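# Pull and turn the spindle lock's T handle

## Task

Inside the cabinet, draw the spindle lock's red T handle outward, rotate it back by 90 degrees and release it so the plunger rests clear of the notch, leaving the spindle free; anything already achieved must still hold at the end.

## Robot and tools

Robot: two arms, left_arm and right_arm, each ending in an identical five-finger right hand (not mirrored). Each wrist carries a camera: cam_left_wrist and cam_right_wrist, both 672x504.

Scene frame: origin on the floor plane z = 0, midway under the two arm bases, which sit 0.90 m higher. +x points forward (the way the arms face), +z up, and left_arm sits on the +y side. Positions are in metres, orientations as wxyz quaternions, velocities in m/s and rad/s.

Hand point: a spot 0.05 m in front of the palm and 0.15 m from the wrist flange. Its +z runs along the straightened fingers, +y points out of the palm, and +x runs across the palm away from the thumb. Straight fingers extend 0.06 to 0.07 m past the point and lie 0.06 m behind it along -y. A bracket on the little-finger side of the wrist can strike things. With the fingers level, the wrist can hang below the hand point.

The row of 28 numbers, all in [-1, 1], is used by execute_actions and move. Left arm first: dx, dy, dz, rx, ry, rz, then little, ring, middle, index, thumb_bend, thumb_turn, force_limit, speed. The right arm follows with the same 14. All 28 are always sent, even if one arm stays still.
- dx, dy, dz are offsets along the scene axes, measured from that arm's current Hand target (not from the measured position). 1.0 equals 0.6 m.
- rx, ry, rz form one rotation vector about the Hand target's position. 1.0 equals 180 degrees.
- Sending six zeros asks the arm to return to its Hand target. Repeating the same offset moves the arm further.
- Finger numbers are absolute targets, not offsets: +1 is straight or open, -1 is curled or closed. For thumb_turn, +1 puts the thumb beside the palm and -1 puts it across from the fingers.
- force_limit runs from -1 (about 0 N) to +1 (10 N; 15 N for the thumb motors).
- speed runs from -1 (nearly stopped) up to +0.48 (full speed); values above +0.48 are also full speed.
- No number means 'leave alone'. To keep a hand unchanged, resend the last eight hand numbers you commanded. If you have not commanded that hand yet, send its hand_measured values plus its hand_force_limit and hand_speed.

Tools:
- execute_actions(actions, cameras): actions is a list of actions. Each action is a table of up to 15 rows, one row per 1/30 s step. Every row is an offset from the pose the arm had when that action began. A table shorter than 15 rows repeats its last row. Camera images come back only if actions is empty or cameras names them; ["all"] gives every camera.
- move(target, speed, blend, stop_force, zero, blocking, cameras): drives the hand points in straight lines to one row, or through a list of up to 15 rows. Every row in the list is an offset from the same starting Hand targets. speed is in m/s (0.002 to 3.2, default 0.25), and turning is capped at twice that in rad/s. blend, in metres, rounds the corners between targets. stop_force, in N (4 to 120, one value for both arms), ends an arm's path when its wrist sensor feels that much push against its motion. Leave stop_force out when backing away from a contact, and do not rely on it while the hand is rotating. zero=false keeps the previous sensor zero. blocking=false returns early and cannot be combined with stop_force. The paths do not avoid obstacles, and the move lasts at most 10 s.
- wait(seconds 0 to 10): lets the scene run while the arms hold their commands.
- stop(): brakes a running move.
- zoom_image(camera, region [x0,y0,x1,y1] in pixels, at most 504 by 504): gives a closer look at that camera's latest image.
- show_instructions(): shows the reference page.
- zero_wrist_force(arm): re-zeros that arm's force sensor.
- finished_scene(scene): ends the current scene; scene is its number. This cannot be undone.

Result lines:
- end_effector_position and end_effector_quat_wxyz are reported per arm and can be off by a few cm.
- Hand target is the last commanded pose after clipping, and it is the base for the next offsets. If the hand rests short of it, send the missing distance.
- Joint positions and joint torques are listed; positive torque means toward larger joint angles.
- Wrist force and torque are given in the hand's own axes; a third line shows the peak force since the last reading.
- hand_measured, hand_stopped_by and hand_load_n are six values each, in motor order. hand_stopped_by reads moving, target, force, stalled or fault. In hand_load_n, a positive value means the finger is being pushed open; a drop to about 0 means the grip was lost.
- A move adds a 'move:' line. done means the arm is within 3 mm and 2 degrees of its target; other outcomes include off_target, moving, held and fault. limits=paced means the command was clipped.

Cautions:
- Each arm is stiff. A target even slightly past a firm contact can trip a fault: about 150 N of force, or a joint torque limit (elbow 133 N m, wrist joints 48 N m). A fault halts that arm for 10 s.
- Approach slowly with a modest stop_force, and back off by commanding a target past the hand point.
- Orientation is clipped to within 32 degrees of the measured orientation on each step, so make large turns in stages.
- The two arms must not collide or pinch each other. Keep paths away from an arm's own base.
- Avoid slams, dropping things and overloading fingers. Grip gently: close at speed -0.94 or slower. The hand can grasp a handle down to about 0.025 m thick when the thumb is turned across the palm.
- Motors heat when straining or fully stretched. At 85 °C the arm's brakes lock for 30 to 60 s.

Each tool is called after ">>>" as name([rows], argument=value, ...), one row to a line, values as JSON.

Reference images:

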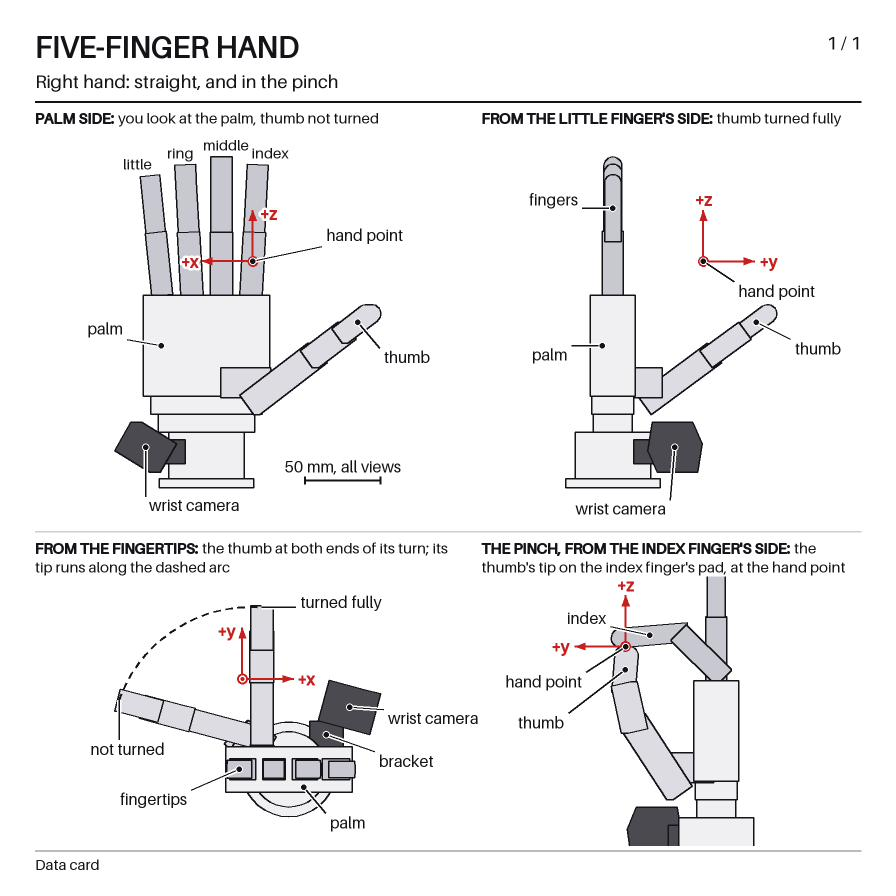

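## Session

>>> execute_actions(actions=[])

Scene clock: 0.00 s.
left_arm: end_effector_position=(+0.1957, +0.5939, +1.2579) hand_measured=(+1.000, +1.000, +1.000, +1.000, +1.000, +1.000) hand_load_n=(+0.0, +0.0, +0.0, +0.0, +0.0, +0.0) hand_stopped_by=(target, target, target, target, target, target) hand_force_limit=0.00 hand_speed=-0.80 end_effector_quat_wxyz=(+0.002, -0.106, +0.927, -0.360) | right_arm: end_effector_position=(+0.1672, -0.4935, +1.2915) hand_measured=(+1.000, +1.000, +1.000, +1.000, +1.000, +1.000) hand_load_n=(+0.0, +0.0, +0.0, +0.0, +0.0, +0.0) hand_stopped_by=(target, target, target, target, target, target) hand_force_limit=0.00 hand_speed=-0.80 end_effector_quat_wxyz=(-0.039, -0.161, +0.920, -0.355)
Joint positions: left_arm=[-0.008 -2.059 2.253 1.262 2.301 -1.85] | right_arm=[0.065 -2.058 2.212 1.419 2.3 -1.852]
Joint velocities: within noise
Joint torques (N m): no reading
Motor temperatures (°C): left_arm=[28 30 27 35 35 30] | right_arm=[29 28 28 34 34 31]
Wrist force (N): no reading
Wrist torque (N m): no reading
Wrist force, peak (N): no reading
Hand target: left_arm +0.1957, +0.5939, +1.2579; +0.002, -0.106, +0.927, -0.360 | right_arm +0.1672, -0.4935, +1.2915; -0.039, -0.161, +0.920, -0.355

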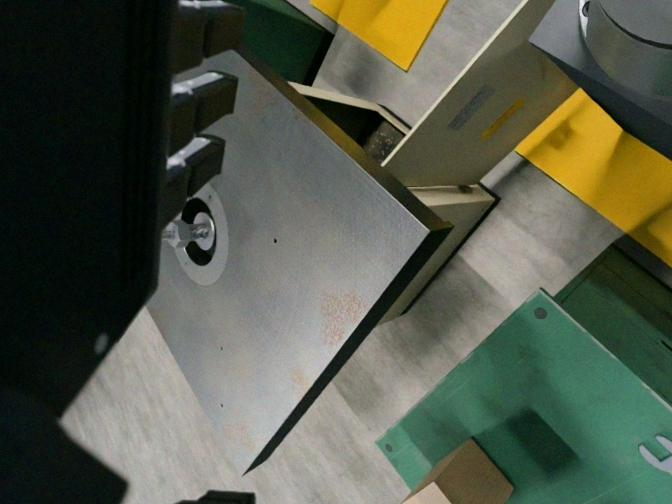

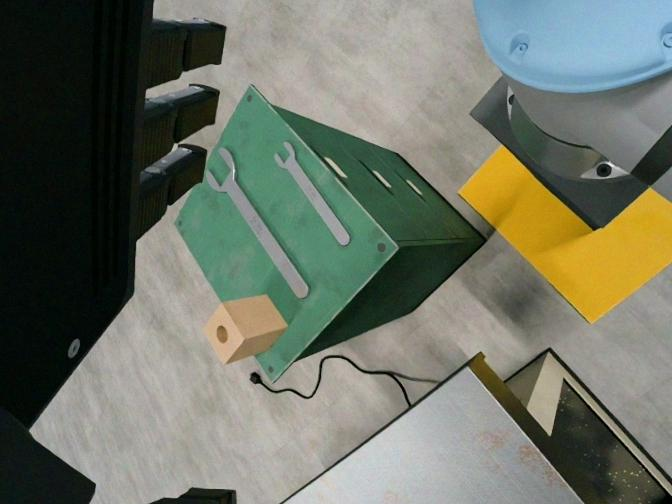

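>>> move(target=[-0.2, -0.58, 0, 0, 0, 0, 1, 1, 1, 1, 1, 1, 0, -0.8, 0, 0, 0, 0, 0, 0, 1, 1, 1, 1, 1, 1, 0, -0.8], cameras=["cam_left_wrist"])

Scene clock: 82.50 s.
left_arm: end_effector_position=(+0.0759, +0.2453, +1.2579) hand_measured=(+1.000, +1.000, +1.000, +1.000, +1.000, +1.000) hand_load_n=(+0.0, +0.0, +0.0, +0.0, +0.0, +0.0) hand_stopped_by=(target, target, target, target, target, target) hand_force_limit=0.00 hand_speed=-0.80 end_effector_quat_wxyz=(+0.002, -0.106, +0.927, -0.359) | right_arm: end_effector_position=(+0.1672, -0.4935, +1.2915) hand_measured=(+1.000, +1.000, +1.000, +1.000, +1.000, +1.000) hand_load_n=(+0.0, +0.0, +0.0, +0.0, +0.0, -0.5) hand_stopped_by=(target, target, target, target, target, target) hand_force_limit=0.00 hand_speed=-0.80 end_effector_quat_wxyz=(-0.039, -0.161, +0.920, -0.355)
Joint positions: left_arm=[-2.684 -2.307 2.31 1.276 0.886 -4.378] | right_arm=[0.065 -2.058 2.212 1.419 2.3 -1.852]
Joint torques (N m): left_arm=[-14.09 5.18 -27.24 5.27 -4.32 -2.51] | right_arm=[-1 2.01 -37.78 4.29 1.53 0.01]
Wrist force (N): left_arm=[-0.7 0.3 0.3] | right_arm=[-0.2 0.5 0.1]
Wrist torque (N m): left_arm=[0.05 0.11 0.05] | right_arm=[0.07 0.03 0.01]
Wrist force, peak (N): left_arm=[-0.1 -0.8 1.4] | right_arm=[-0.7 0.7 -0.1]
Hand target: left_arm +0.0757, +0.2459, +1.2579; +0.002, -0.106, +0.927, -0.360 | right_arm +0.1672, -0.4935, +1.2915; -0.039, -0.161, +0.920, -0.355
Off the commanded pose: left_arm 0.001 m, 0 deg | right_arm 0.000 m, 0 deg.
move: done
camera_calibration:
cam_left_wrist: T_world_to_cam=[[-0.439251, 0.607717, -0.661619, 0.72371], [0.718972, 0.67938, 0.146703, -0.409491], [0.538645, -0.411245, -0.735349, 1.10067], [0, 0, 0, 1]] pos_world=[0.0194343, 0.291034, 1.34827]
Images, in order (width x height): cam_left_wrist 672x504.

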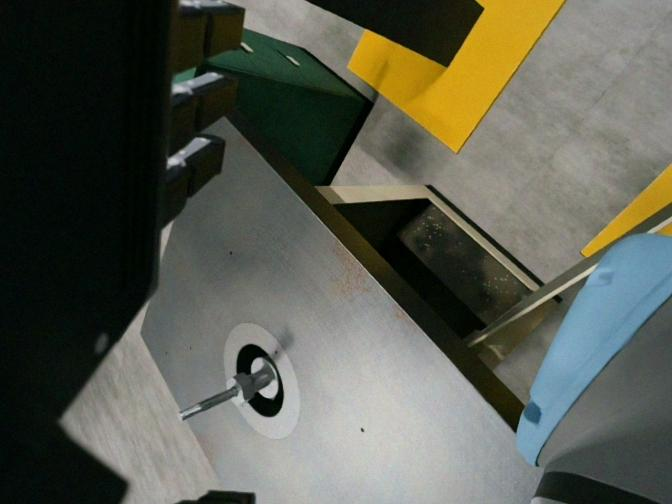

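>>> move([
  [0.374, 0.09, 0.07, 0, 0, 0, 1, 1, 1, 1, 1, 1, 0, -0.8, 0, 0, 0, 0, 0, 0, 1, 1, 1, 1, 1, 1, 0, -0.8],
  [0.207, 0.623, 0.07, 0, 0, 0, 1, 1, 1, 1, 1, 1, 0, -0.8, -0.05, 0.4, -0.1, 0.1323, -0.1439, 0.0013, 1, 1, 1, 1, 1, 1, 0, -0.8],
  [0.207, 0.623, 0.07, 0, 0, 0, 1, 1, 1, 1, 1, 1, 0, -0.8, -0.112, 0.6225, -0.5, 0.2645, -0.2877, 0.0027, 1, 1, 1, 1, 1, 1, 0, -0.8],
], blend=[0.05, 0.03, 0], cameras=["cam_right_wrist"])

Scene clock: 164.30 s.
left_arm: end_effector_position=(+0.1999, +0.6197, +1.2999) hand_measured=(+1.000, +1.000, +1.000, +1.000, +1.000, +1.000) hand_load_n=(+0.0, +0.0, +0.0, +0.0, +0.0, +0.0) hand_stopped_by=(target, target, target, target, target, target) hand_force_limit=0.00 hand_speed=-0.80 end_effector_quat_wxyz=(+0.002, -0.106, +0.927, -0.360) | right_arm: end_effector_position=(+0.1000, -0.1200, +0.9915) hand_measured=(+1.000, +1.000, +1.000, +1.000, +1.000, +1.000) hand_load_n=(+0.0, +0.0, +0.0, +0.0, +0.0, +0.0) hand_stopped_by=(target, target, target, target, target, target) hand_force_limit=0.00 hand_speed=-0.80 end_effector_quat_wxyz=(+0.422, +0.000, +0.906, +0.000)
Joint positions: left_arm=[-1.497 -2.773 2.18 1.427 1.54 -3.283] | right_arm=[1.432 -1.248 2.321 0.333 2.432 -0.215]
Joint torques (N m): left_arm=[13.63 34.98 -47.36 3.43 3.59 2.02] | right_arm=[11.56 -36.31 -28.11 1.61 5.03 2.14]
Wrist force (N): left_arm=[-0.3 0.4 -0.3] | right_arm=[1.9 -0.4 -1.6]
Wrist torque (N m): left_arm=[0.09 0.08 -0.14] | right_arm=[0.22 0.02 -0.17]
Wrist force, peak (N): left_arm=[-1.9 -0.3 0.7] | right_arm=[3.1 0.3 -1.0]
Hand target: left_arm +0.1999, +0.6197, +1.2999; +0.002, -0.106, +0.927, -0.360 | right_arm +0.1000, -0.1200, +0.9915; +0.423, +0.000, +0.906, +0.000
Off the commanded pose: left_arm 0.000 m, 0 deg | right_arm 0.000 m, 0 deg.
shoulder posture changed (left arm): the wrist came as close to joint 1's axis as it can, and the arm is now in the other of its two shoulder postures.
move: done
camera_calibration:
cam_right_wrist: T_world_to_cam=[[-0.174729, 0.956856, -0.232158, 0.362143], [0.148937, 0.258757, 0.954391, -0.928006], [0.973287, 0.132183, -0.187724, 0.217866], [0, 0, 0, 1]] pos_world=[-0.0105544, -0.135189, 1.01065]
Images, in order (width x height): cam_right_wrist 672x504.

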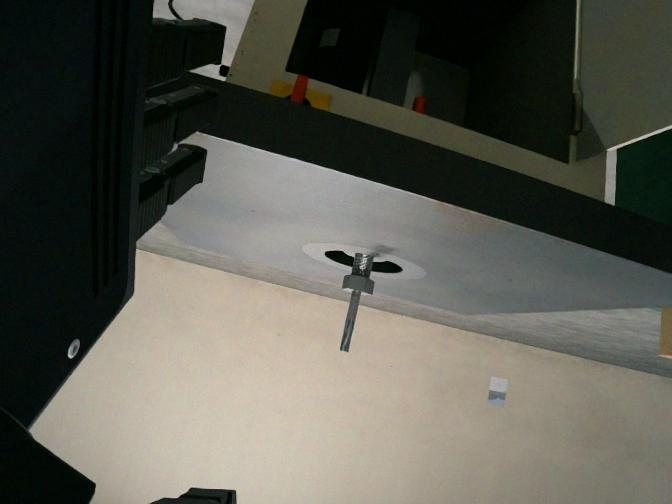

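>>> zoom_image(camera="cam_right_wrist", region=[220, 0, 640, 220])

Scaled by 1.200.

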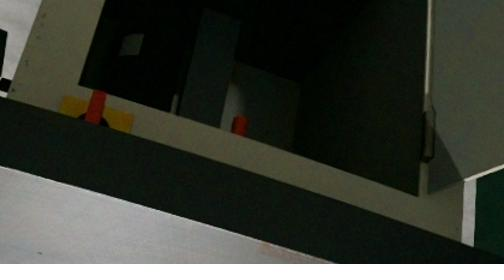

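>>> move(target=[0, 0, 0, 0, 0, 0, 1, 1, 1, 1, 1, 1, 0, -0.8, -0.0, 0.0, -0.486, 0, -0.0556, 0, 1, 1, 1, 1, 1, 1, 0, -0.8], cameras=["cam_right_wrist"])

Scene clock: 179.47 s.
left_arm: end_effector_position=(+0.1999, +0.6197, +1.2999) hand_measured=(+1.000, +1.000, +1.000, +1.000, +1.000, +1.000) hand_load_n=(+0.0, +0.0, +0.0, +0.0, +0.0, +0.0) hand_stopped_by=(target, target, target, target, target, target) hand_force_limit=0.00 hand_speed=-0.80 end_effector_quat_wxyz=(+0.002, -0.106, +0.927, -0.360) | right_arm: end_effector_position=(+0.1000, -0.1200, +0.7000) hand_measured=(+1.000, +1.000, +1.000, +1.000, +1.000, +1.000) hand_load_n=(+0.0, +0.0, +0.0, +0.0, +0.0, +0.0) hand_stopped_by=(target, target, target, target, target, target) hand_force_limit=0.00 hand_speed=-0.80 end_effector_quat_wxyz=(+0.500, +0.000, +0.866, +0.000)
Joint positions: left_arm=[-1.497 -2.773 2.18 1.427 1.54 -3.283] | right_arm=[1.495 -0.533 2.194 -0.222 2.613 -0.152]
Joint torques (N m): left_arm=[13.02 34.35 -47 3.3 3.09 2.1] | right_arm=[14.38 -58.31 -4.63 1.82 5.48 -1.91]
Wrist force (N): left_arm=[-0.4 0.4 -0.1] | right_arm=[2.1 -0.6 -1.8]
Wrist torque (N m): left_arm=[0.07 0.08 -0.14] | right_arm=[0.26 0.08 0.02]
Wrist force, peak (N): left_arm=[-0.7 0.5 0.1] | right_arm=[3.9 -0.7 -1.1]
Hand target: left_arm +0.1999, +0.6197, +1.2999; +0.002, -0.106, +0.927, -0.360 | right_arm +0.1000, -0.1200, +0.6999; +0.500, +0.000, +0.866, +0.000
Off the commanded pose: left_arm 0.000 m, 0 deg | right_arm 0.000 m, 0 deg.
move: done
camera_calibration:
cam_right_wrist: T_world_to_cam=[[-0.131725, 0.956879, -0.258904, 0.308776], [-0.0191772, 0.258672, 0.965775, -0.640935], [0.991101, 0.132182, -0.0157234, 0.0409964], [0, 0, 0, 1]] pos_world=[-0.0122492, -0.135089, 0.699587]
Images, in order (width x height): cam_right_wrist 672x504.

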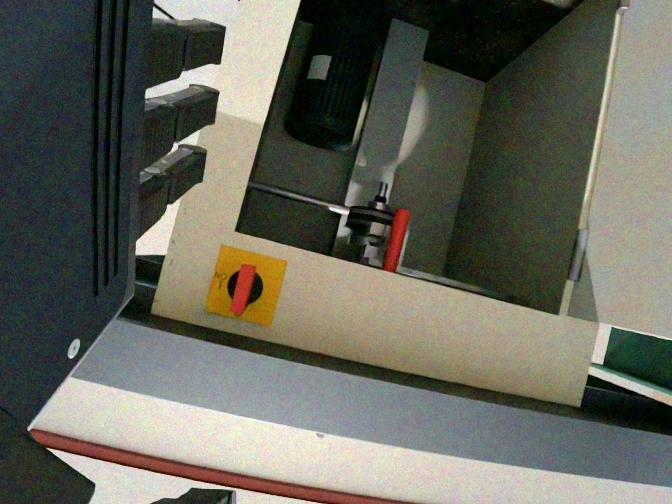

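>>> zoom_image(camera="cam_right_wrist", region=[230, 130, 500, 330])

>>> zoom_image(camera="cam_right_wrist", region=[320, 170, 440, 290])

Scaled by 1.867.

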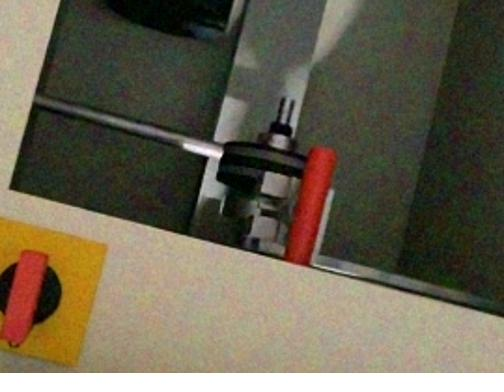

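Scaled by 4.200.

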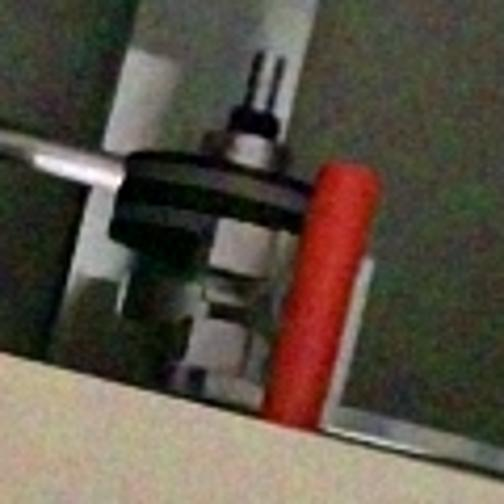

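>>> move(target=[0, 0, 0, 0, 0, 0, 1, 1, 1, 1, 1, 1, 0, -0.8, 0.1333, 0.05, -0.2, 0, -0.03, 0, 1, 1, 1, 1, 1, 1, 0, -0.8], cameras=["cam_right_wrist"])

>>> zoom_image(camera="cam_right_wrist", region=[260, 150, 500, 390])

Scene clock: 213.33 s.
left_arm: end_effector_position=(+0.1999, +0.6197, +1.2999) hand_measured=(+1.000, +1.000, +1.000, +1.000, +1.000, +1.000) hand_load_n=(+0.0, +0.0, -0.5, +0.0, +0.0, +0.0) hand_stopped_by=(target, target, target, target, target, target) hand_force_limit=0.00 hand_speed=-0.80 end_effector_quat_wxyz=(+0.002, -0.106, +0.927, -0.360) | right_arm: end_effector_position=(+0.1800, -0.0899, +0.5799) hand_measured=(+1.000, +1.000, +1.000, +1.000, +1.000, +1.000) hand_load_n=(+0.0, +0.0, +0.0, +0.0, +0.0, +0.0) hand_stopped_by=(target, target, target, target, target, target) hand_force_limit=0.00 hand_speed=-0.80 end_effector_quat_wxyz=(+0.540, +0.000, +0.842, +0.000)
Joint positions: left_arm=[-1.497 -2.773 2.18 1.427 1.54 -3.283] | right_arm=[1.316 -0.336 2.093 -0.692 2.646 -0.562]
Joint torques (N m): left_arm=[13.42 33.17 -47.37 3.7 3.1 2.11] | right_arm=[-14.66 -63.8 22.15 0.93 -1.42 -2.06]
Wrist force (N): left_arm=[-0.5 0.5 0.0] | right_arm=[2.0 0.0 -1.9]
Wrist torque (N m): left_arm=[0.09 0.08 -0.14] | right_arm=[0.31 0.03 0.07]
Wrist force, peak (N): left_arm=[-0.7 0.5 -0.2] | right_arm=[1.7 -0.8 -3.0]
Hand target: left_arm +0.1999, +0.6197, +1.2999; +0.002, -0.106, +0.927, -0.360 | right_arm +0.1800, -0.0900, +0.5799; +0.540, +0.000, +0.842, +0.000
Off the commanded pose: left_arm 0.000 m, 0 deg | right_arm 0.000 m, 0 deg.
move: done
camera_calibration:
cam_right_wrist: T_world_to_cam=[[-0.106638, 0.956867, -0.270247, 0.261605], [-0.110056, 0.258767, 0.95965, -0.511333], [0.988188, 0.132078, 0.0777141, -0.0977984], [0, 0, 0, 1]] pos_world=[0.0682654, -0.105088, 0.568998]
Images, in order (width x height): cam_right_wrist 672x504.

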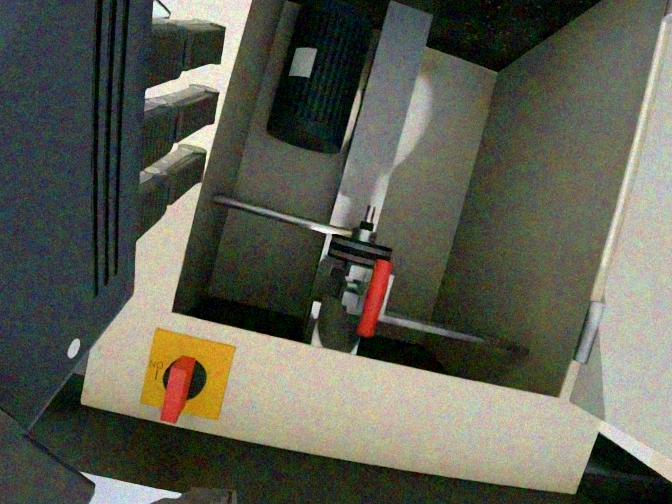

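Scaled by 2.100.

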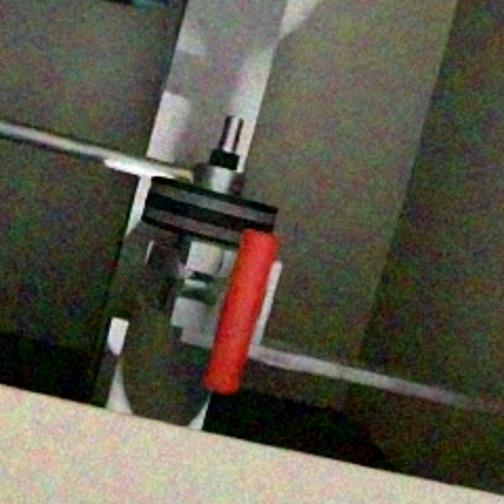

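>>> move(target=[0, 0, 0, 0, 0, 0, 1, 1, 1, 1, 1, 1, 0, -0.8, 0.283, -0.05, 0.033, 0, 0, 0, 1, 1, 1, 1, 1, 1, 0, -0.8], cameras=["cam_right_wrist"])

>>> zoom_image(camera="cam_right_wrist", region=[300, 150, 540, 390])

Scene clock: 290.80 s.
left_arm: end_effector_position=(+0.1999, +0.6197, +1.2999) hand_measured=(+1.000, +1.000, +1.000, +1.000, +1.000, +1.000) hand_load_n=(+0.0, +0.0, +0.0, +0.0, +0.0, +0.0) hand_stopped_by=(target, target, target, target, target, target) hand_force_limit=0.00 hand_speed=-0.80 end_effector_quat_wxyz=(+0.002, -0.106, +0.927, -0.360) | right_arm: end_effector_position=(+0.3498, -0.1199, +0.5997) hand_measured=(+1.000, +1.000, +1.000, +1.000, +1.000, +1.000) hand_load_n=(+0.0, +0.0, +0.0, +0.0, -0.5, +0.0) hand_stopped_by=(target, target, target, target, target, target) hand_force_limit=0.00 hand_speed=-0.80 end_effector_quat_wxyz=(+0.540, +0.000, +0.842, +0.000)
Joint positions: left_arm=[-1.497 -2.773 2.18 1.427 1.54 -3.283] | right_arm=[0.847 -0.424 2.262 -1.234 2.32 -1.131]
Joint torques (N m): left_arm=[13.8 33.49 -47.17 3.58 3.15 2.17] | right_arm=[-16.49 -58.38 23.21 -0.89 -2.66 -1.84]
Wrist force (N): left_arm=[-0.6 0.5 0.0] | right_arm=[2.2 -0.7 -2.1]
Wrist torque (N m): left_arm=[0.09 0.10 -0.14] | right_arm=[0.25 -0.06 0.07]
Wrist force, peak (N): left_arm=[-0.6 0.6 -0.3] | right_arm=[2.8 -0.1 -2.9]
Hand target: left_arm +0.1999, +0.6197, +1.2999; +0.002, -0.106, +0.927, -0.360 | right_arm +0.3498, -0.1200, +0.5997; +0.540, +0.000, +0.842, +0.000
Off the commanded pose: left_arm 0.000 m, 0 deg | right_arm 0.000 m, 0 deg.
move: done
camera_calibration:
cam_right_wrist: T_world_to_cam=[[-0.106638, 0.956867, -0.270247, 0.313769], [-0.110056, 0.258767, 0.95965, -0.503883], [0.988188, 0.132078, 0.0777141, -0.263169], [0, 0, 0, 1]] pos_world=[0.238065, -0.135088, 0.588798]
Images, in order (width x height): cam_right_wrist 672x504.

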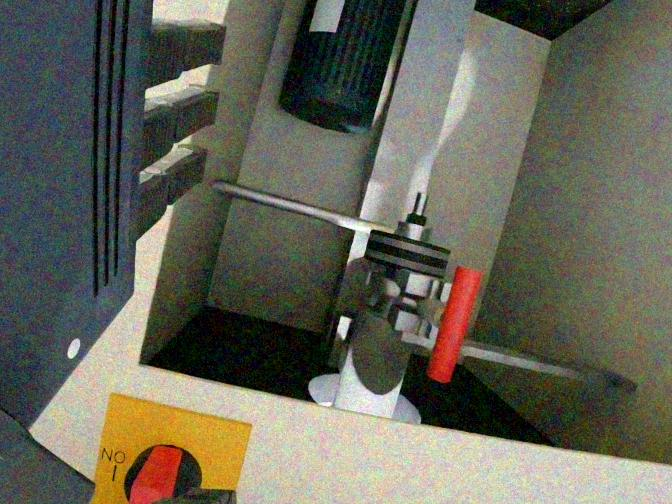

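Scaled by 2.100.

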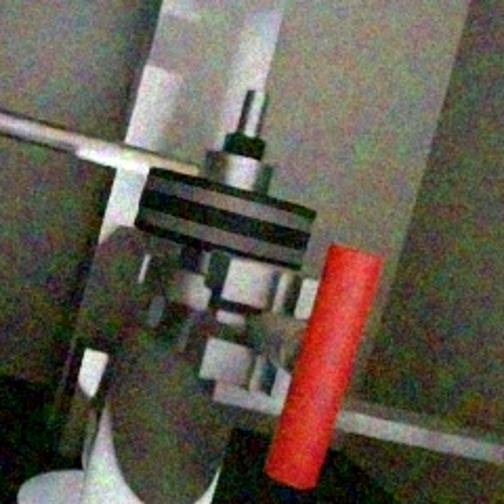

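>>> zoom_image(camera="cam_right_wrist", region=[360, 230, 500, 390])

Scaled by 3.150.

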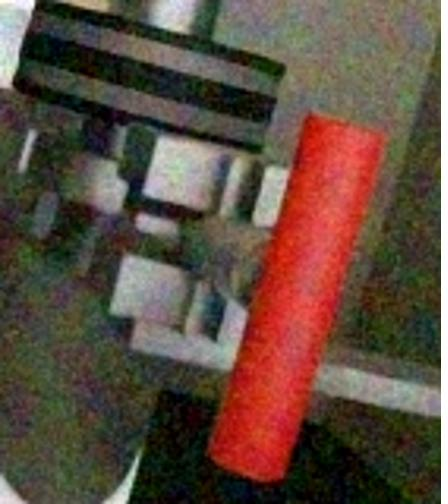

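>>> move(target=[0, 0, 0, 0, 0, 0, 1, 1, 1, 1, 1, 1, 0, -0.8, 0.18, 0.02, 0.0, 0, 0, 0.083, 1, 1, 1, 1, 1, 1, 0, -0.8], cameras=["cam_right_wrist"])

>>> zoom_image(camera="cam_right_wrist", region=[300, 150, 560, 400])

Scene clock: 334.17 s.
left_arm: end_effector_position=(+0.1999, +0.6197, +1.2999) hand_measured=(+1.000, +1.000, +1.000, +1.000, +1.000, +1.000) hand_load_n=(+0.0, +0.0, +0.0, +0.0, +0.0, -0.5) hand_stopped_by=(target, target, target, target, target, target) hand_force_limit=0.00 hand_speed=-0.80 end_effector_quat_wxyz=(+0.002, -0.106, +0.927, -0.360) | right_arm: end_effector_position=(+0.3939, -0.1180, +0.6018) hand_measured=(+1.000, +1.000, +1.000, +1.000, +1.000, +1.000) hand_load_n=(+0.0, +0.0, +0.0, +0.0, -0.5, +0.0) hand_stopped_by=(target, target, target, target, target, target) hand_force_limit=0.00 hand_speed=-0.80 end_effector_quat_wxyz=(+0.541, -0.037, +0.840, +0.021)
Joint positions: left_arm=[-1.497 -2.773 2.18 1.427 1.54 -3.283] | right_arm=[0.704 -0.433 2.289 -1.345 2.129 -1.288]
Joint torques (N m): left_arm=[12.18 35.01 -46.93 3.66 3.12 2.27] | right_arm=[-2.46 -70.44 11.03 0.33 -0.16 -0.54]
Wrist force (N): left_arm=[-0.6 0.3 -0.2] | right_arm=[2.1 -0.4 -2.0]
Wrist torque (N m): left_arm=[0.07 0.12 -0.15] | right_arm=[0.22 0.00 -0.27]
Wrist force, peak (N): left_arm=[-0.6 0.7 0.0] | right_arm=[-0.4 -6.8 1.8]
Hand target: left_arm +0.1999, +0.6197, +1.2999; +0.002, -0.106, +0.927, -0.360 | right_arm +0.3939, -0.1180, +0.6018; +0.541, -0.037, +0.840, +0.021 (not the last commanded pose)
Off the commanded pose: left_arm 0.000 m, 0 deg | right_arm 0.065 m, 10 deg.
FORCE FAULT: contact force on the right arm reached its limit, and that arm stopped. The contact can be on any part of that arm, not only on its tool. That arm's remaining commands of this call were not run. That arm is still stopped at the end of this call. That arm stays stopped for about 10 more seconds. Until then a move that you send moves the other arm only, and its call returns only when the move has ended. Once the stop has ended, the next robot result says so. If the stop ends while you think or write, that arm runs what you send next, counted from a new Hand target: where the arm stands when the stop ends. While its stop runs, that arm, its gripper or tool too, takes no new command. Until it ends, the stop uses up actions while you think or wait. An arm that is not stopped still takes commands.
move: fault (right_arm)
camera_calibration:
cam_right_wrist: T_world_to_cam=[[-0.185632, 0.943278, -0.27526, 0.349788], [-0.1336, 0.253299, 0.958118, -0.492032], [0.973495, 0.214633, 0.0790015, -0.292389], [0, 0, 0, 1]] pos_world=[0.283835, -0.142561, 0.590807]
Images, in order (width x height): cam_right_wrist 672x504.

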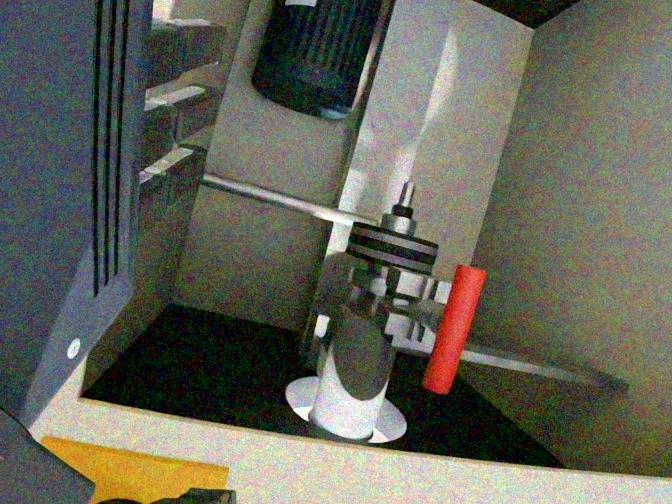

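Scaled by 1.938.

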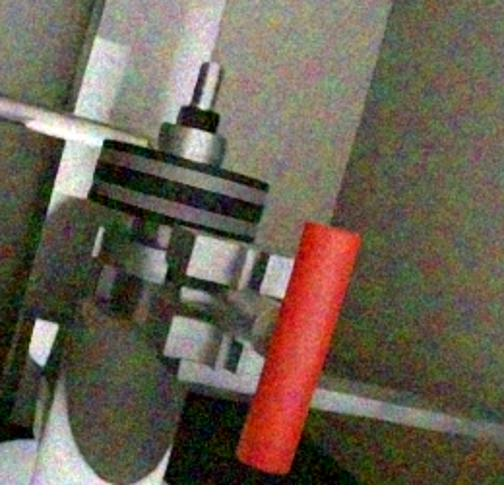

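>>> move([
  [0, 0, 0, 0, 0, 0, 1, 1, 1, 1, 1, 1, 0, -0.8, -0.45, 0.0, 0.08, 0, 0, 0, 1, 1, 1, 1, 1, 1, 0, -0.8],
  [0, 0, 0, 0, 0, 0, 1, 1, 1, 1, 1, 1, 0, -0.8, -0.45, -0.05, 0.6, -0.07, 0.09, -0.015, 1, 1, 1, 1, 1, 1, 0, -0.8],
  [0, 0, 0, 0, 0, 0, 1, 1, 1, 1, 1, 1, 0, -0.8, -0.40, -0.63, 1.08, -0.2825, 0.358, -0.0626, 1, 1, 1, 1, 1, 1, 0, -0.8],
], blend=[0.05, 0.05, 0], cameras=["cam_right_wrist"])

every number of target 3 of 3 must lie in its column's range; nothing of the call was run
Scene clock: 403.10 s.
left_arm: end_effector_position=(+0.1999, +0.6197, +1.2999) hand_measured=(+1.000, +1.000, +1.000, +1.000, +1.000, +1.000) hand_load_n=(+0.0, +0.0, +0.0, +0.0, +0.0, -0.5) hand_stopped_by=(target, target, target, target, target, target) hand_force_limit=0.00 hand_speed=-0.80 end_effector_quat_wxyz=(+0.002, -0.106, +0.927, -0.360) | right_arm: end_effector_position=(+0.3939, -0.1180, +0.6018) hand_measured=(+1.000, +1.000, +1.000, +1.000, +1.000, +1.000) hand_load_n=(+0.0, +0.0, +0.0, +0.0, +0.0, +0.0) hand_stopped_by=(target, target, target, target, target, target) hand_force_limit=0.00 hand_speed=-0.80 end_effector_quat_wxyz=(+0.541, -0.037, +0.840, +0.021)
Joint positions: left_arm=[-1.497 -2.773 2.18 1.427 1.54 -3.283] | right_arm=[0.704 -0.433 2.289 -1.345 2.129 -1.288]
Joint torques (N m): left_arm=[12.23 33.66 -46.55 3.28 3.08 2.03] | right_arm=[-0.31 -71.76 13.22 0.88 0.72 0.17]
Wrist force (N): left_arm=[-0.5 0.2 0.0] | right_arm=[1.8 -0.7 -2.2]
Wrist torque (N m): left_arm=[0.05 0.10 -0.15] | right_arm=[0.19 0.05 -0.29]
Wrist force, peak (N): left_arm=[-0.6 0.8 -0.1] | right_arm=[2.6 -0.9 -2.1]
Hand target: left_arm +0.1999, +0.6197, +1.2999; +0.002, -0.106, +0.927, -0.360 | right_arm +0.3939, -0.1180, +0.6018; +0.541, -0.037, +0.840, +0.021 (not the last commanded pose)
Off the commanded pose: left_arm 0.000 m, 0 deg | right_arm 0.065 m, 10 deg.
FORCE FAULT, CONTINUED: the right arm's stop, for the force fault that an earlier result reported, is over. The rest of the stop counts as 19 of the actions that you can send in this scene. During its stop the right arm's controller moved it back a little. That arm's target is now where it stood when the stop ended, not its last command. That arm accepts commands again.

>>> move([
  [0, 0, 0, 0, 0, 0, 1, 1, 1, 1, 1, 1, 0, -0.8, -0.45, 0.0, 0.08, 0, 0, 0, 1, 1, 1, 1, 1, 1, 0, -0.8],
  [0, 0, 0, 0, 0, 0, 1, 1, 1, 1, 1, 1, 0, -0.8, -0.45, -0.15, 0.6, -0.07, 0.09, -0.015, 1, 1, 1, 1, 1, 1, 0, -0.8],
], blend=[0.05, 0])

>>> move(target=[0, 0, 0, 0, 0, 0, 1, 1, 1, 1, 1, 1, 0, -0.8, 0.05, -0.5, 0.5, -0.2125, 0.268, -0.0476, 1, 1, 1, 1, 1, 1, 0, -0.8], cameras=["cam_right_wrist"])

>>> move(target=[0, -0.9, 0, 0, 0, 0, 1, 1, 1, 1, 1, 1, 0, -0.8, 0, 0, 0, 0, 0, 0, 1, 1, 1, 1, 1, 1, 0, -0.8], speed=0.2, cameras=["cam_left_wrist"])

Scene clock: 422.03 s.
left_arm: end_effector_position=(+0.1999, +0.6197, +1.2999) hand_measured=(+1.000, +1.000, +1.000, +1.000, +1.000, +1.000) hand_load_n=(+0.0, +0.0, +0.0, +0.0, +0.0, -0.5) hand_stopped_by=(target, target, target, target, target, target) hand_force_limit=0.00 hand_speed=-0.80 end_effector_quat_wxyz=(+0.002, -0.106, +0.927, -0.360) | right_arm: end_effector_position=(+0.1239, -0.2081, +0.9618) hand_measured=(+1.000, +1.000, +1.000, +1.000, +1.000, +1.000) hand_load_n=(+0.0, +0.0, +0.0, +0.0, +0.0, +0.0) hand_stopped_by=(target, target, target, target, target, target) hand_force_limit=0.00 hand_speed=-0.80 end_effector_quat_wxyz=(+0.410, -0.073, +0.906, -0.079)
Joint positions: left_arm=[-1.497 -2.773 2.18 1.427 1.54 -3.283] | right_arm=[1.286 -1.32 2.484 0.206 2.415 -0.536]
Joint torques (N m): left_arm=[12.48 33.92 -46.26 3.46 2.91 2.19] | right_arm=[-14.01 -51.26 -24.63 6.27 -1.69 1.89]
Motor temperatures (°C): left_arm=[28 30 27 35 35 30] | right_arm=[29 28 28 34 34 31]
Wrist force (N): left_arm=[-0.3 0.4 -0.1] | right_arm=[1.6 -0.3 -1.2]
Wrist torque (N m): left_arm=[0.07 0.07 -0.13] | right_arm=[0.19 0.12 -0.17]
Wrist force, peak (N): left_arm=[-0.7 0.6 -0.3] | right_arm=[3.3 -0.9 -2.0]
Hand target: left_arm +0.1999, +0.6197, +1.2999; +0.002, -0.106, +0.927, -0.360 | right_arm +0.1239, -0.2080, +0.9618; +0.410, -0.073, +0.906, -0.079
Off the commanded pose: left_arm 0.000 m, 0 deg | right_arm 0.000 m, 0 deg.
move: done

Scene clock: 425.07 s.
left_arm: end_effector_position=(+0.1999, +0.6197, +1.2999) hand_measured=(+1.000, +1.000, +1.000, +1.000, +1.000, +1.000) hand_load_n=(+0.0, +0.0, +0.0, +0.0, +0.0, +0.0) hand_stopped_by=(target, target, target, target, target, target) hand_force_limit=0.00 hand_speed=-0.80 end_effector_quat_wxyz=(+0.002, -0.106, +0.927, -0.360) | right_arm: end_effector_position=(+0.1539, -0.5080, +1.2618) hand_measured=(+1.000, +1.000, +1.000, +1.000, +1.000, +1.000) hand_load_n=(+0.0, +0.0, +0.0, +0.0, +0.0, +0.0) hand_stopped_by=(target, target, target, target, target, target) hand_force_limit=0.00 hand_speed=-0.80 end_effector_quat_wxyz=(-0.040, -0.160, +0.920, -0.355)
Joint positions: left_arm=[-1.497 -2.773 2.18 1.427 1.54 -3.283] | right_arm=[-0.032 -2.114 2.273 1.331 2.298 -1.977]
Joint torques (N m): left_arm=[13.62 33.84 -46.07 3.28 2.96 1.86] | right_arm=[-12.41 -5.34 -49.95 2.22 -1.93 -1.36]
Wrist force (N): left_arm=[-0.4 0.3 -0.2] | right_arm=[-0.4 0.3 0.1]
Wrist torque (N m): left_arm=[0.07 0.08 -0.14] | right_arm=[0.06 0.08 0.23]
Wrist force, peak (N): left_arm=[-0.6 0.7 -0.2] | right_arm=[2.3 0.7 -0.9]
Hand target: left_arm +0.1999, +0.6197, +1.2999; +0.002, -0.106, +0.927, -0.360 | right_arm +0.1539, -0.5080, +1.2618; -0.040, -0.160, +0.920, -0.355
Off the commanded pose: left_arm 0.000 m, 0 deg | right_arm 0.000 m, 0 deg.
move: done
camera_calibration:
cam_right_wrist: T_world_to_cam=[[-0.58226, 0.578584, -0.571152, 1.10382], [0.678602, 0.732767, 0.0505027, 0.20621], [0.447741, -0.358179, -0.81929, 0.896288], [0, 0, 0, 1]] pos_world=[0.101469, -0.468725, 1.35435]
Images, in order (width x height): cam_right_wrist 672x504.

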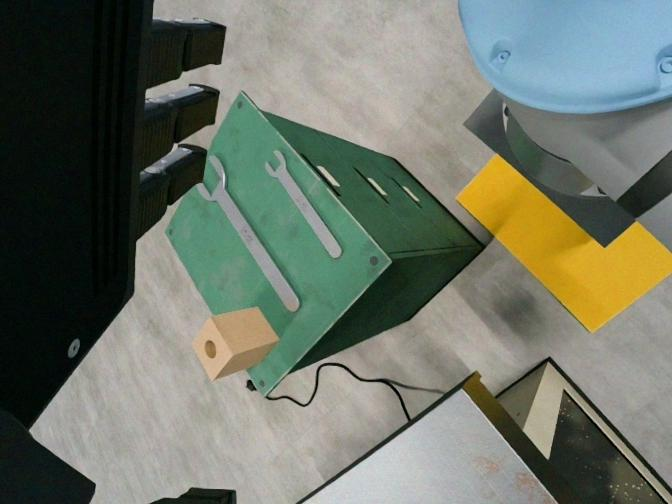

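Scene clock: 428.37 s.
left_arm: end_effector_position=(+0.1999, +0.0798, +1.2999) hand_measured=(+1.000, +1.000, +1.000, +1.000, +1.000, +1.000) hand_load_n=(+0.0, +0.0, +0.0, +0.0, +0.0, +0.0) hand_stopped_by=(target, target, target, target, target, target) hand_force_limit=0.00 hand_speed=-0.80 end_effector_quat_wxyz=(+0.002, -0.106, +0.927, -0.360) | right_arm: end_effector_position=(+0.1539, -0.5080, +1.2618) hand_measured=(+1.000, +1.000, +1.000, +1.000, +1.000, +1.000) hand_load_n=(+0.0, +0.0, +0.0, +0.5, +0.0, +0.0) hand_stopped_by=(target, target, target, target, target, target) hand_force_limit=0.00 hand_speed=-0.80 end_effector_quat_wxyz=(-0.040, -0.160, +0.920, -0.355)
Joint positions: left_arm=[-1.613 -1.81 1.908 0.742 1.462 -3.37] | right_arm=[-0.032 -2.114 2.273 1.331 2.298 -1.978]
Joint torques (N m): left_arm=[14.08 -2.26 -55.03 -0.94 3.3 2.28] | right_arm=[-15.49 -7.03 -49.24 1.69 -2.15 -1.73]
Wrist force (N): left_arm=[-0.7 0.1 0.2] | right_arm=[-0.4 0.6 -0.3]
Wrist torque (N m): left_arm=[0.00 0.08 -0.16] | right_arm=[0.13 0.08 0.23]
Wrist force, peak (N): left_arm=[-1.0 1.2 -1.3] | right_arm=[-0.8 0.1 0.0]
Hand target: left_arm +0.1999, +0.0797, +1.2999; +0.002, -0.106, +0.927, -0.360 | right_arm +0.1539, -0.5080, +1.2618; -0.040, -0.160, +0.920, -0.355
Off the commanded pose: left_arm 0.000 m, 0 deg | right_arm 0.000 m, 0 deg.
shoulder posture changed (left arm): the wrist came as close to joint 1's axis as it can, and the arm is now in the other of its two shoulder postures.
move: done
camera_calibration:
cam_left_wrist: T_world_to_cam=[[-0.438835, 0.605908, -0.663551, 0.909089], [0.718201, 0.680299, 0.146223, -0.39174], [0.540011, -0.412395, -0.733702, 0.994351], [0, 0, 0, 1]] pos_world=[0.143328, 0.125742, 1.39007]
Images, in order (width x height): cam_left_wrist 672x504.

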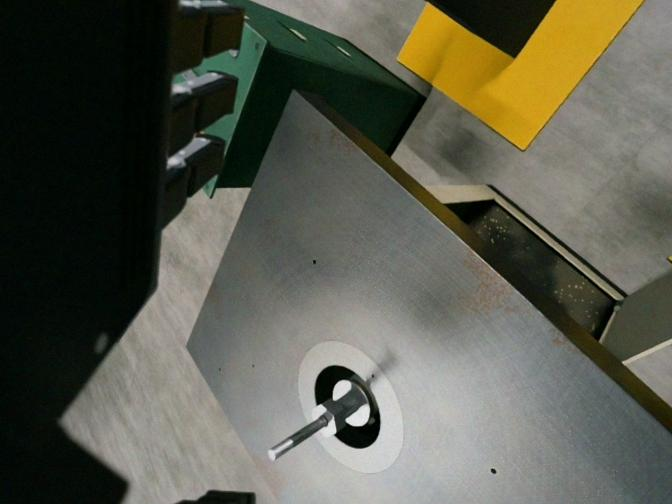

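>>> move([
  [0.06, -0.133, -0.333, 0.124, -0.171, 0.036, 1, 1, 1, 1, 1, 1, 0, -0.8, 0, 0, 0, 0, 0, 0, 1, 1, 1, 1, 1, 1, 0, -0.8],
  [0.0, -0.267, -0.75, 0.2476, -0.3428, 0.0722, 1, 1, 1, 1, 1, 1, 0, -0.8, 0, 0, 0, 0, 0, 0, 1, 1, 1, 1, 1, 1, 0, -0.8],
], blend=[0.03, 0], cameras=["cam_left_wrist"])

Scene clock: 529.27 s.
left_arm: end_effector_position=(+0.1999, -0.0805, +0.8499) hand_measured=(+1.000, +1.000, +1.000, +1.000, +1.000, +1.000) hand_load_n=(+0.0, +0.0, +0.0, +0.0, +0.0, -0.5) hand_stopped_by=(target, target, target, target, target, target) hand_force_limit=0.00 hand_speed=-0.80 end_effector_quat_wxyz=(+0.540, +0.000, +0.842, +0.000) | right_arm: end_effector_position=(+0.1539, -0.5080, +1.2618) hand_measured=(+1.000, +1.000, +1.000, +1.000, +1.000, +1.000) hand_load_n=(+0.0, +0.0, +0.0, +0.0, +0.0, +0.0) hand_stopped_by=(target, target, target, target, target, target) hand_force_limit=0.00 hand_speed=-0.80 end_effector_quat_wxyz=(-0.040, -0.160, +0.920, -0.355)
Joint positions: left_arm=[-1.906 -0.519 1.664 1.045 0.538 -3.835] | right_arm=[-0.032 -2.114 2.273 1.331 2.298 -1.978]
Joint torques (N m): left_arm=[11.32 -74.28 -27.05 5.38 -4.65 -2.28] | right_arm=[-13.39 -5.8 -49.94 1.69 -2.07 -1.94]
Wrist force (N): left_arm=[-0.9 0.6 0.5] | right_arm=[-0.5 0.2 -0.1]
Wrist torque (N m): left_arm=[0.06 0.13 -0.26] | right_arm=[0.04 0.10 0.21]
Wrist force, peak (N): left_arm=[-1.3 0.3 0.9] | right_arm=[-0.4 0.6 -0.4]
Hand target: left_arm +0.1999, -0.0805, +0.8499; +0.540, +0.000, +0.842, +0.000 | right_arm +0.1539, -0.5080, +1.2618; -0.040, -0.160, +0.920, -0.355
Off the commanded pose: left_arm 0.000 m, 0 deg | right_arm 0.000 m, 0 deg.
move: done
camera_calibration:
cam_left_wrist: T_world_to_cam=[[-0.0610477, 0.963938, -0.259031, 0.317051], [-0.113523, 0.251126, 0.961274, -0.77782], [0.991658, 0.0880895, 0.0940982, -0.155418], [0, 0, 0, 1]] pos_world=[0.0851764, -0.096596, 0.844449]
Images, in order (width x height): cam_left_wrist 672x504.

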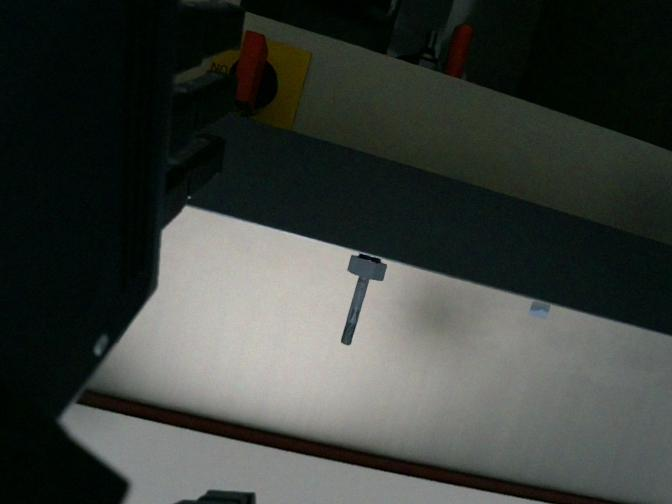

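>>> move([
  [0.033, -0.033, -0.417, 0, 0, 0, 1, 1, 1, 1, 1, 1, 0, -0.8, 0, 0, 0, 0, 0, 0, 1, 1, 1, 1, 1, 1, 0, -0.8],
  [0.367, 0.033, -0.417, 0, 0, 0.167, 1, 1, 1, 1, 1, 1, 0, -0.8, 0, 0, 0, 0, 0, 0, 1, 1, 1, 1, 1, 1, 0, -0.8],
], blend=[0.03, 0], speed=0.15, cameras=["cam_left_wrist"])

>>> zoom_image(camera="cam_left_wrist", region=[240, 150, 480, 390])

Scene clock: 555.60 s.
left_arm: end_effector_position=(+0.4200, -0.0607, +0.5997) hand_measured=(+1.000, +1.000, +1.000, +1.000, +1.000, +1.000) hand_load_n=(+0.0, +0.0, +0.0, +0.0, +0.0, +0.0) hand_stopped_by=(target, target, target, target, target, target) hand_force_limit=0.00 hand_speed=-0.80 end_effector_quat_wxyz=(+0.522, -0.218, +0.813, +0.140) | right_arm: end_effector_position=(+0.1539, -0.5080, +1.2618) hand_measured=(+1.000, +1.000, +1.000, +1.000, +1.000, +1.000) hand_load_n=(+0.0, +0.0, +0.0, +0.0, +0.0, -0.5) hand_stopped_by=(target, target, target, target, target, target) hand_force_limit=0.00 hand_speed=-0.80 end_effector_quat_wxyz=(-0.040, -0.160, +0.920, -0.355)
Joint positions: left_arm=[-1.502 -0.03 1.092 1.273 0.616 -4.007] | right_arm=[-0.032 -2.114 2.273 1.331 2.298 -1.978]
Joint torques (N m): left_arm=[13.85 -89.41 -30.9 5.12 2.23 -2.58] | right_arm=[-13.41 -4.84 -49.91 1.79 -1.7 -1.85]
Wrist force (N): left_arm=[-0.9 0.3 0.2] | right_arm=[-0.3 0.1 0.1]
Wrist torque (N m): left_arm=[0.01 0.13 -0.28] | right_arm=[0.03 0.05 0.22]
Wrist force, peak (N): left_arm=[-2.0 0.8 0.0] | right_arm=[-0.5 0.5 -0.4]
Hand target: left_arm +0.4201, -0.0607, +0.5997; +0.522, -0.218, +0.813, +0.140 | right_arm +0.1539, -0.5080, +1.2618; -0.040, -0.160, +0.920, -0.355
Off the commanded pose: left_arm 0.000 m, 0 deg | right_arm 0.000 m, 0 deg.
move: done
camera_calibration:
cam_left_wrist: T_world_to_cam=[[-0.53565, 0.803731, -0.259029, 0.436244], [-0.22412, 0.160434, 0.961265, -0.476336], [0.814155, 0.572955, 0.0941957, -0.248038], [0, 0, 0, 1]] pos_world=[0.328859, -0.132087, 0.594249]
Images, in order (width x height): cam_left_wrist 672x504.

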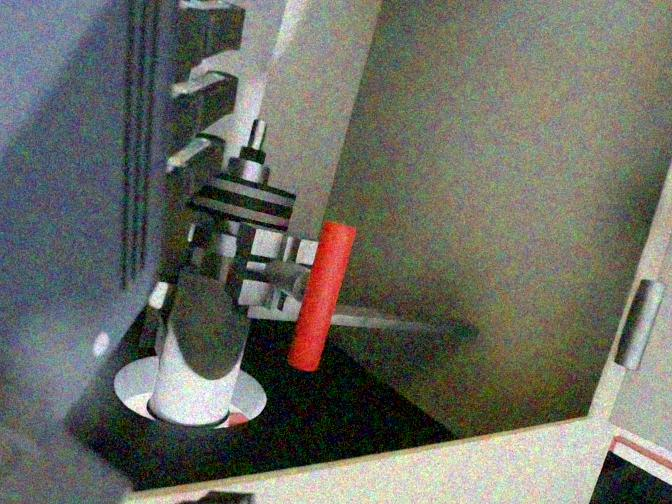

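Scaled by 2.100.

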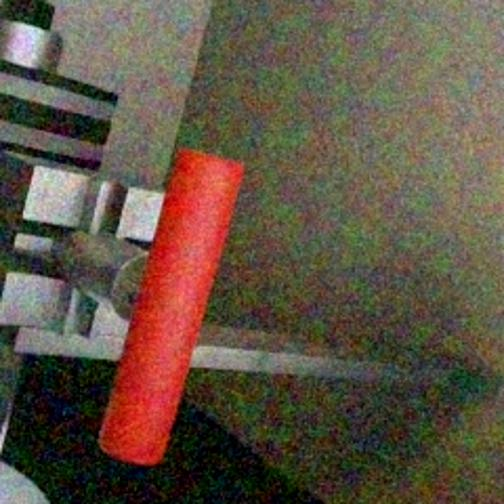

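>>> move(target=[0.033, 0.1011, 0.122, 0.0577, -0.2155, -0.1599, 1, 1, 1, 1, 1, -1, 0, 0.2, 0, 0, 0, 0, 0, 0, 1, 1, 1, 1, 1, 1, 0, -0.8], speed=0.15, cameras=["cam_left_wrist"])

>>> zoom_image(camera="cam_left_wrist", region=[200, 50, 500, 350])

Scene clock: 610.63 s.
left_arm: end_effector_position=(+0.4390, +0.0000, +0.6729) hand_measured=(+1.000, +1.000, +1.000, +1.000, +1.000, -1.000) hand_load_n=(+0.0, +0.0, +0.0, +0.0, +0.0, -0.5) hand_stopped_by=(target, target, target, target, target, target) hand_force_limit=0.00 hand_speed=0.20 end_effector_quat_wxyz=(+0.792, -0.008, +0.610, +0.010) | right_arm: end_effector_position=(+0.1539, -0.5080, +1.2618) hand_measured=(+1.000, +1.000, +1.000, +1.000, +1.000, +1.000) hand_load_n=(+0.0, +0.0, +0.0, +0.0, +0.0, +0.0) hand_stopped_by=(target, target, target, target, target, target) hand_force_limit=0.00 hand_speed=-0.80 end_effector_quat_wxyz=(-0.040, -0.160, +0.920, -0.355)
Joint positions: left_arm=[-1.545 -0.09 1.852 2.949 0.258 -6.282] | right_arm=[-0.032 -2.114 2.273 1.331 2.298 -1.978]
Joint torques (N m): left_arm=[7.14 -89.03 18.07 -1.6 5.16 -2.47] | right_arm=[-13.17 -4.94 -49.05 1.85 -1.54 -1.81]
Wrist force (N): left_arm=[-0.8 1.0 0.3] | right_arm=[-0.1 0.2 0.0]
Wrist torque (N m): left_arm=[-0.02 0.16 -0.28] | right_arm=[0.04 0.03 0.24]
Wrist force, peak (N): left_arm=[-1.0 1.1 0.5] | right_arm=[-0.7 0.0 -0.5]
Hand target: left_arm +0.4399, +0.0000, +0.6729; +0.794, +0.000, +0.608, +0.000 | right_arm +0.1539, -0.5080, +1.2618; -0.040, -0.160, +0.920, -0.355
Off the commanded pose: left_arm 0.001 m, 2 deg | right_arm 0.000 m, 0 deg.
joint sent to its limit (left arm) — joint 6 (wrist 3), lower limit. The joint targets still meet the commanded pose.
move: done
camera_calibration:
cam_left_wrist: T_world_to_cam=[[0.0912487, 0.966528, -0.239785, 0.128441], [-0.705016, 0.232756, 0.669908, -0.14503], [0.703297, 0.107924, 0.702656, -0.665913], [0, 0, 0, 1]] pos_world=[0.354366, -0.0185169, 0.595863]
Images, in order (width x height): cam_left_wrist 672x504.

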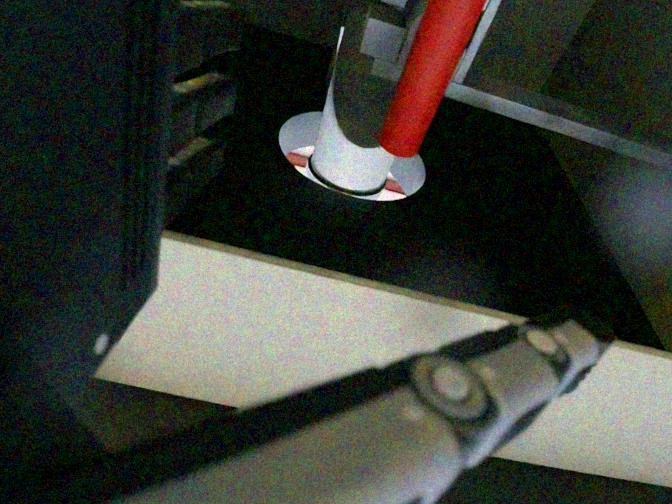

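Scaled by 1.680.

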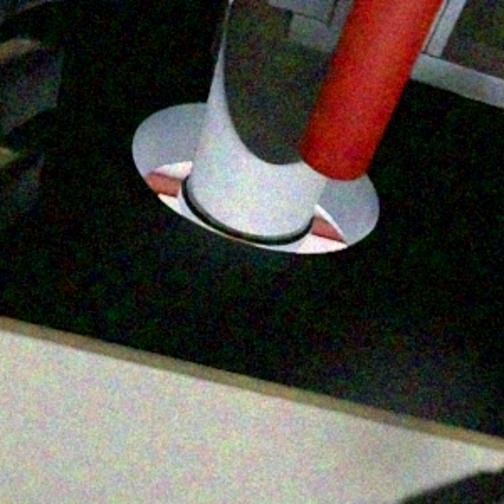

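>>> move([
  [-0.3165, -0.0833, -0.038, 0, 0, 0, 1, 1, 1, 1, 1, -1, 0, 0.2, 0, 0, 0, 0, 0, 0, 1, 1, 1, 1, 1, 1, 0, -0.8],
  [-0.3165, -0.0833, -0.038, 0, 0.2206, 0, 1, 1, 1, 1, 1, -1, 0, 0.2, 0, 0, 0, 0, 0, 0, 1, 1, 1, 1, 1, 1, 0, -0.8],
], blend=[0.02, 0])

Scene clock: 702.63 s.
left_arm: end_effector_position=(+0.2500, -0.0500, +0.6501) hand_measured=(+1.000, +1.000, +1.000, +1.000, +1.000, -1.000) hand_load_n=(+0.0, -0.5, +0.0, +0.0, +0.0, -0.5) hand_stopped_by=(target, target, target, target, target, target) hand_force_limit=0.00 hand_speed=0.20 end_effector_quat_wxyz=(+0.540, +0.000, +0.842, +0.000) | right_arm: end_effector_position=(+0.1539, -0.5080, +1.2618) hand_measured=(+1.000, +1.000, +1.000, +1.000, +1.000, +1.000) hand_load_n=(+0.0, +0.0, +0.0, +0.0, +0.0, -0.5) hand_stopped_by=(target, target, target, target, target, target) hand_force_limit=0.00 hand_speed=-0.80 end_effector_quat_wxyz=(-0.040, -0.160, +0.920, -0.355)
Joint positions: left_arm=[-1.846 -0.238 1.553 0.791 0.506 -3.738] | right_arm=[-0.032 -2.114 2.273 1.331 2.298 -1.978]
Joint torques (N m): left_arm=[11.4 -104 6.77 1.28 1.91 2.31] | right_arm=[-14.76 -5.19 -49.02 1.86 -1.7 -1.67]
Wrist force (N): left_arm=[0.2 0.9 0.8] | right_arm=[-0.5 0.1 -0.2]
Wrist torque (N m): left_arm=[0.06 -0.07 -0.40] | right_arm=[0.04 0.09 0.21]
Wrist force, peak (N): left_arm=[11.9 2.3 6.0] | right_arm=[-0.4 0.7 -0.1]
Hand target: left_arm +0.2500, -0.0500, +0.6501; +0.540, +0.000, +0.842, +0.000 | right_arm +0.1539, -0.5080, +1.2618; -0.040, -0.160, +0.920, -0.355
Off the commanded pose: left_arm 0.000 m, 0 deg | right_arm 0.000 m, 0 deg.
move: done

>>> move([
  [0, 0, 0, -0.043, -0.1038, -0.2475, 1, 1, 1, 1, 1, -1, 0, 0.2, 0, 0, 0, 0, 0, 0, 1, 1, 1, 1, 1, 1, 0, -0.8],
  [0.25, 0.083, 0.038, 0, -0.2206, 0, 1, 1, 1, 1, 1, -1, 0, 0.2, 0, 0, 0, 0, 0, 0, 1, 1, 1, 1, 1, 1, 0, -0.8],
], blend=[0, 0], cameras=["cam_left_wrist"])

Scene clock: 721.17 s.
left_arm: end_effector_position=(+0.4000, -0.0002, +0.6729) hand_measured=(+1.000, +1.000, +1.000, +1.000, +1.000, -1.000) hand_load_n=(+0.0, +0.0, +0.0, -0.5, +0.0, +0.0) hand_stopped_by=(target, target, target, target, target, target) hand_force_limit=0.00 hand_speed=0.20 end_effector_quat_wxyz=(+0.794, +0.000, +0.608, +0.000) | right_arm: end_effector_position=(+0.1539, -0.5080, +1.2618) hand_measured=(+1.000, +1.000, +1.000, +1.000, +1.000, +1.000) hand_load_n=(+0.0, +0.0, +0.0, +0.0, +0.0, +0.0) hand_stopped_by=(target, target, target, target, target, target) hand_force_limit=0.00 hand_speed=-0.80 end_effector_quat_wxyz=(-0.040, -0.160, +0.920, -0.355)
Joint positions: left_arm=[-1.61 -0.054 1.848 -3.51 0.266 0.15] | right_arm=[-0.032 -2.114 2.273 1.331 2.298 -1.978]
Joint torques (N m): left_arm=[9.48 -153.94 -3.85 -20.48 47.25 2.12] | right_arm=[-14.22 -4.3 -48.67 2.03 -1.49 -1.7]
Wrist force (N): left_arm=[139.8 1.2 -32.1] | right_arm=[-0.1 -0.1 -0.2]
Wrist torque (N m): left_arm=[1.88 7.51 7.98] | right_arm=[0.00 0.04 0.22]
Wrist force, peak (N): left_arm=[140.0 1.2 -32.4] | right_arm=[-0.8 0.2 -0.4]
Hand target: left_arm +0.4000, -0.0002, +0.6729; +0.794, +0.000, +0.608, +0.000 | right_arm +0.1539, -0.5080, +1.2618; -0.040, -0.160, +0.920, -0.355
Off the commanded pose: left_arm 0.000 m, 0 deg | right_arm 0.000 m, 0 deg.
move: done
camera_calibration:
cam_left_wrist: T_world_to_cam=[[0.117986, 0.963819, -0.239022, 0.120919], [-0.701805, 0.251224, 0.6666, -0.171481], [0.70253, 0.089097, 0.706054, -0.640503], [0, 0, 0, 1]] pos_world=[0.315359, -0.0163971, 0.595441]
Images, in order (width x height): cam_left_wrist 672x504.

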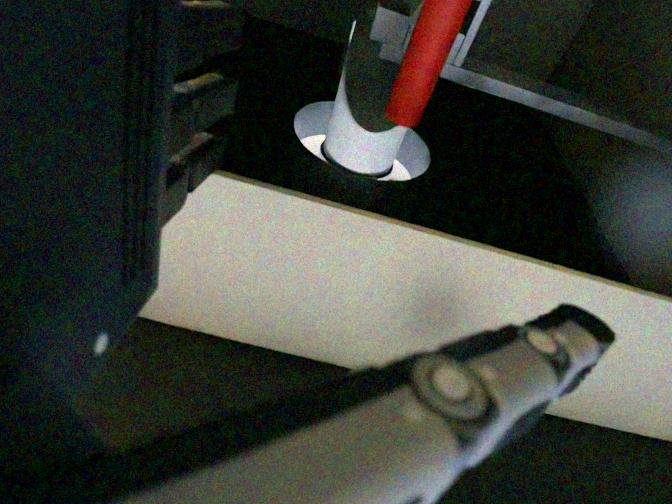

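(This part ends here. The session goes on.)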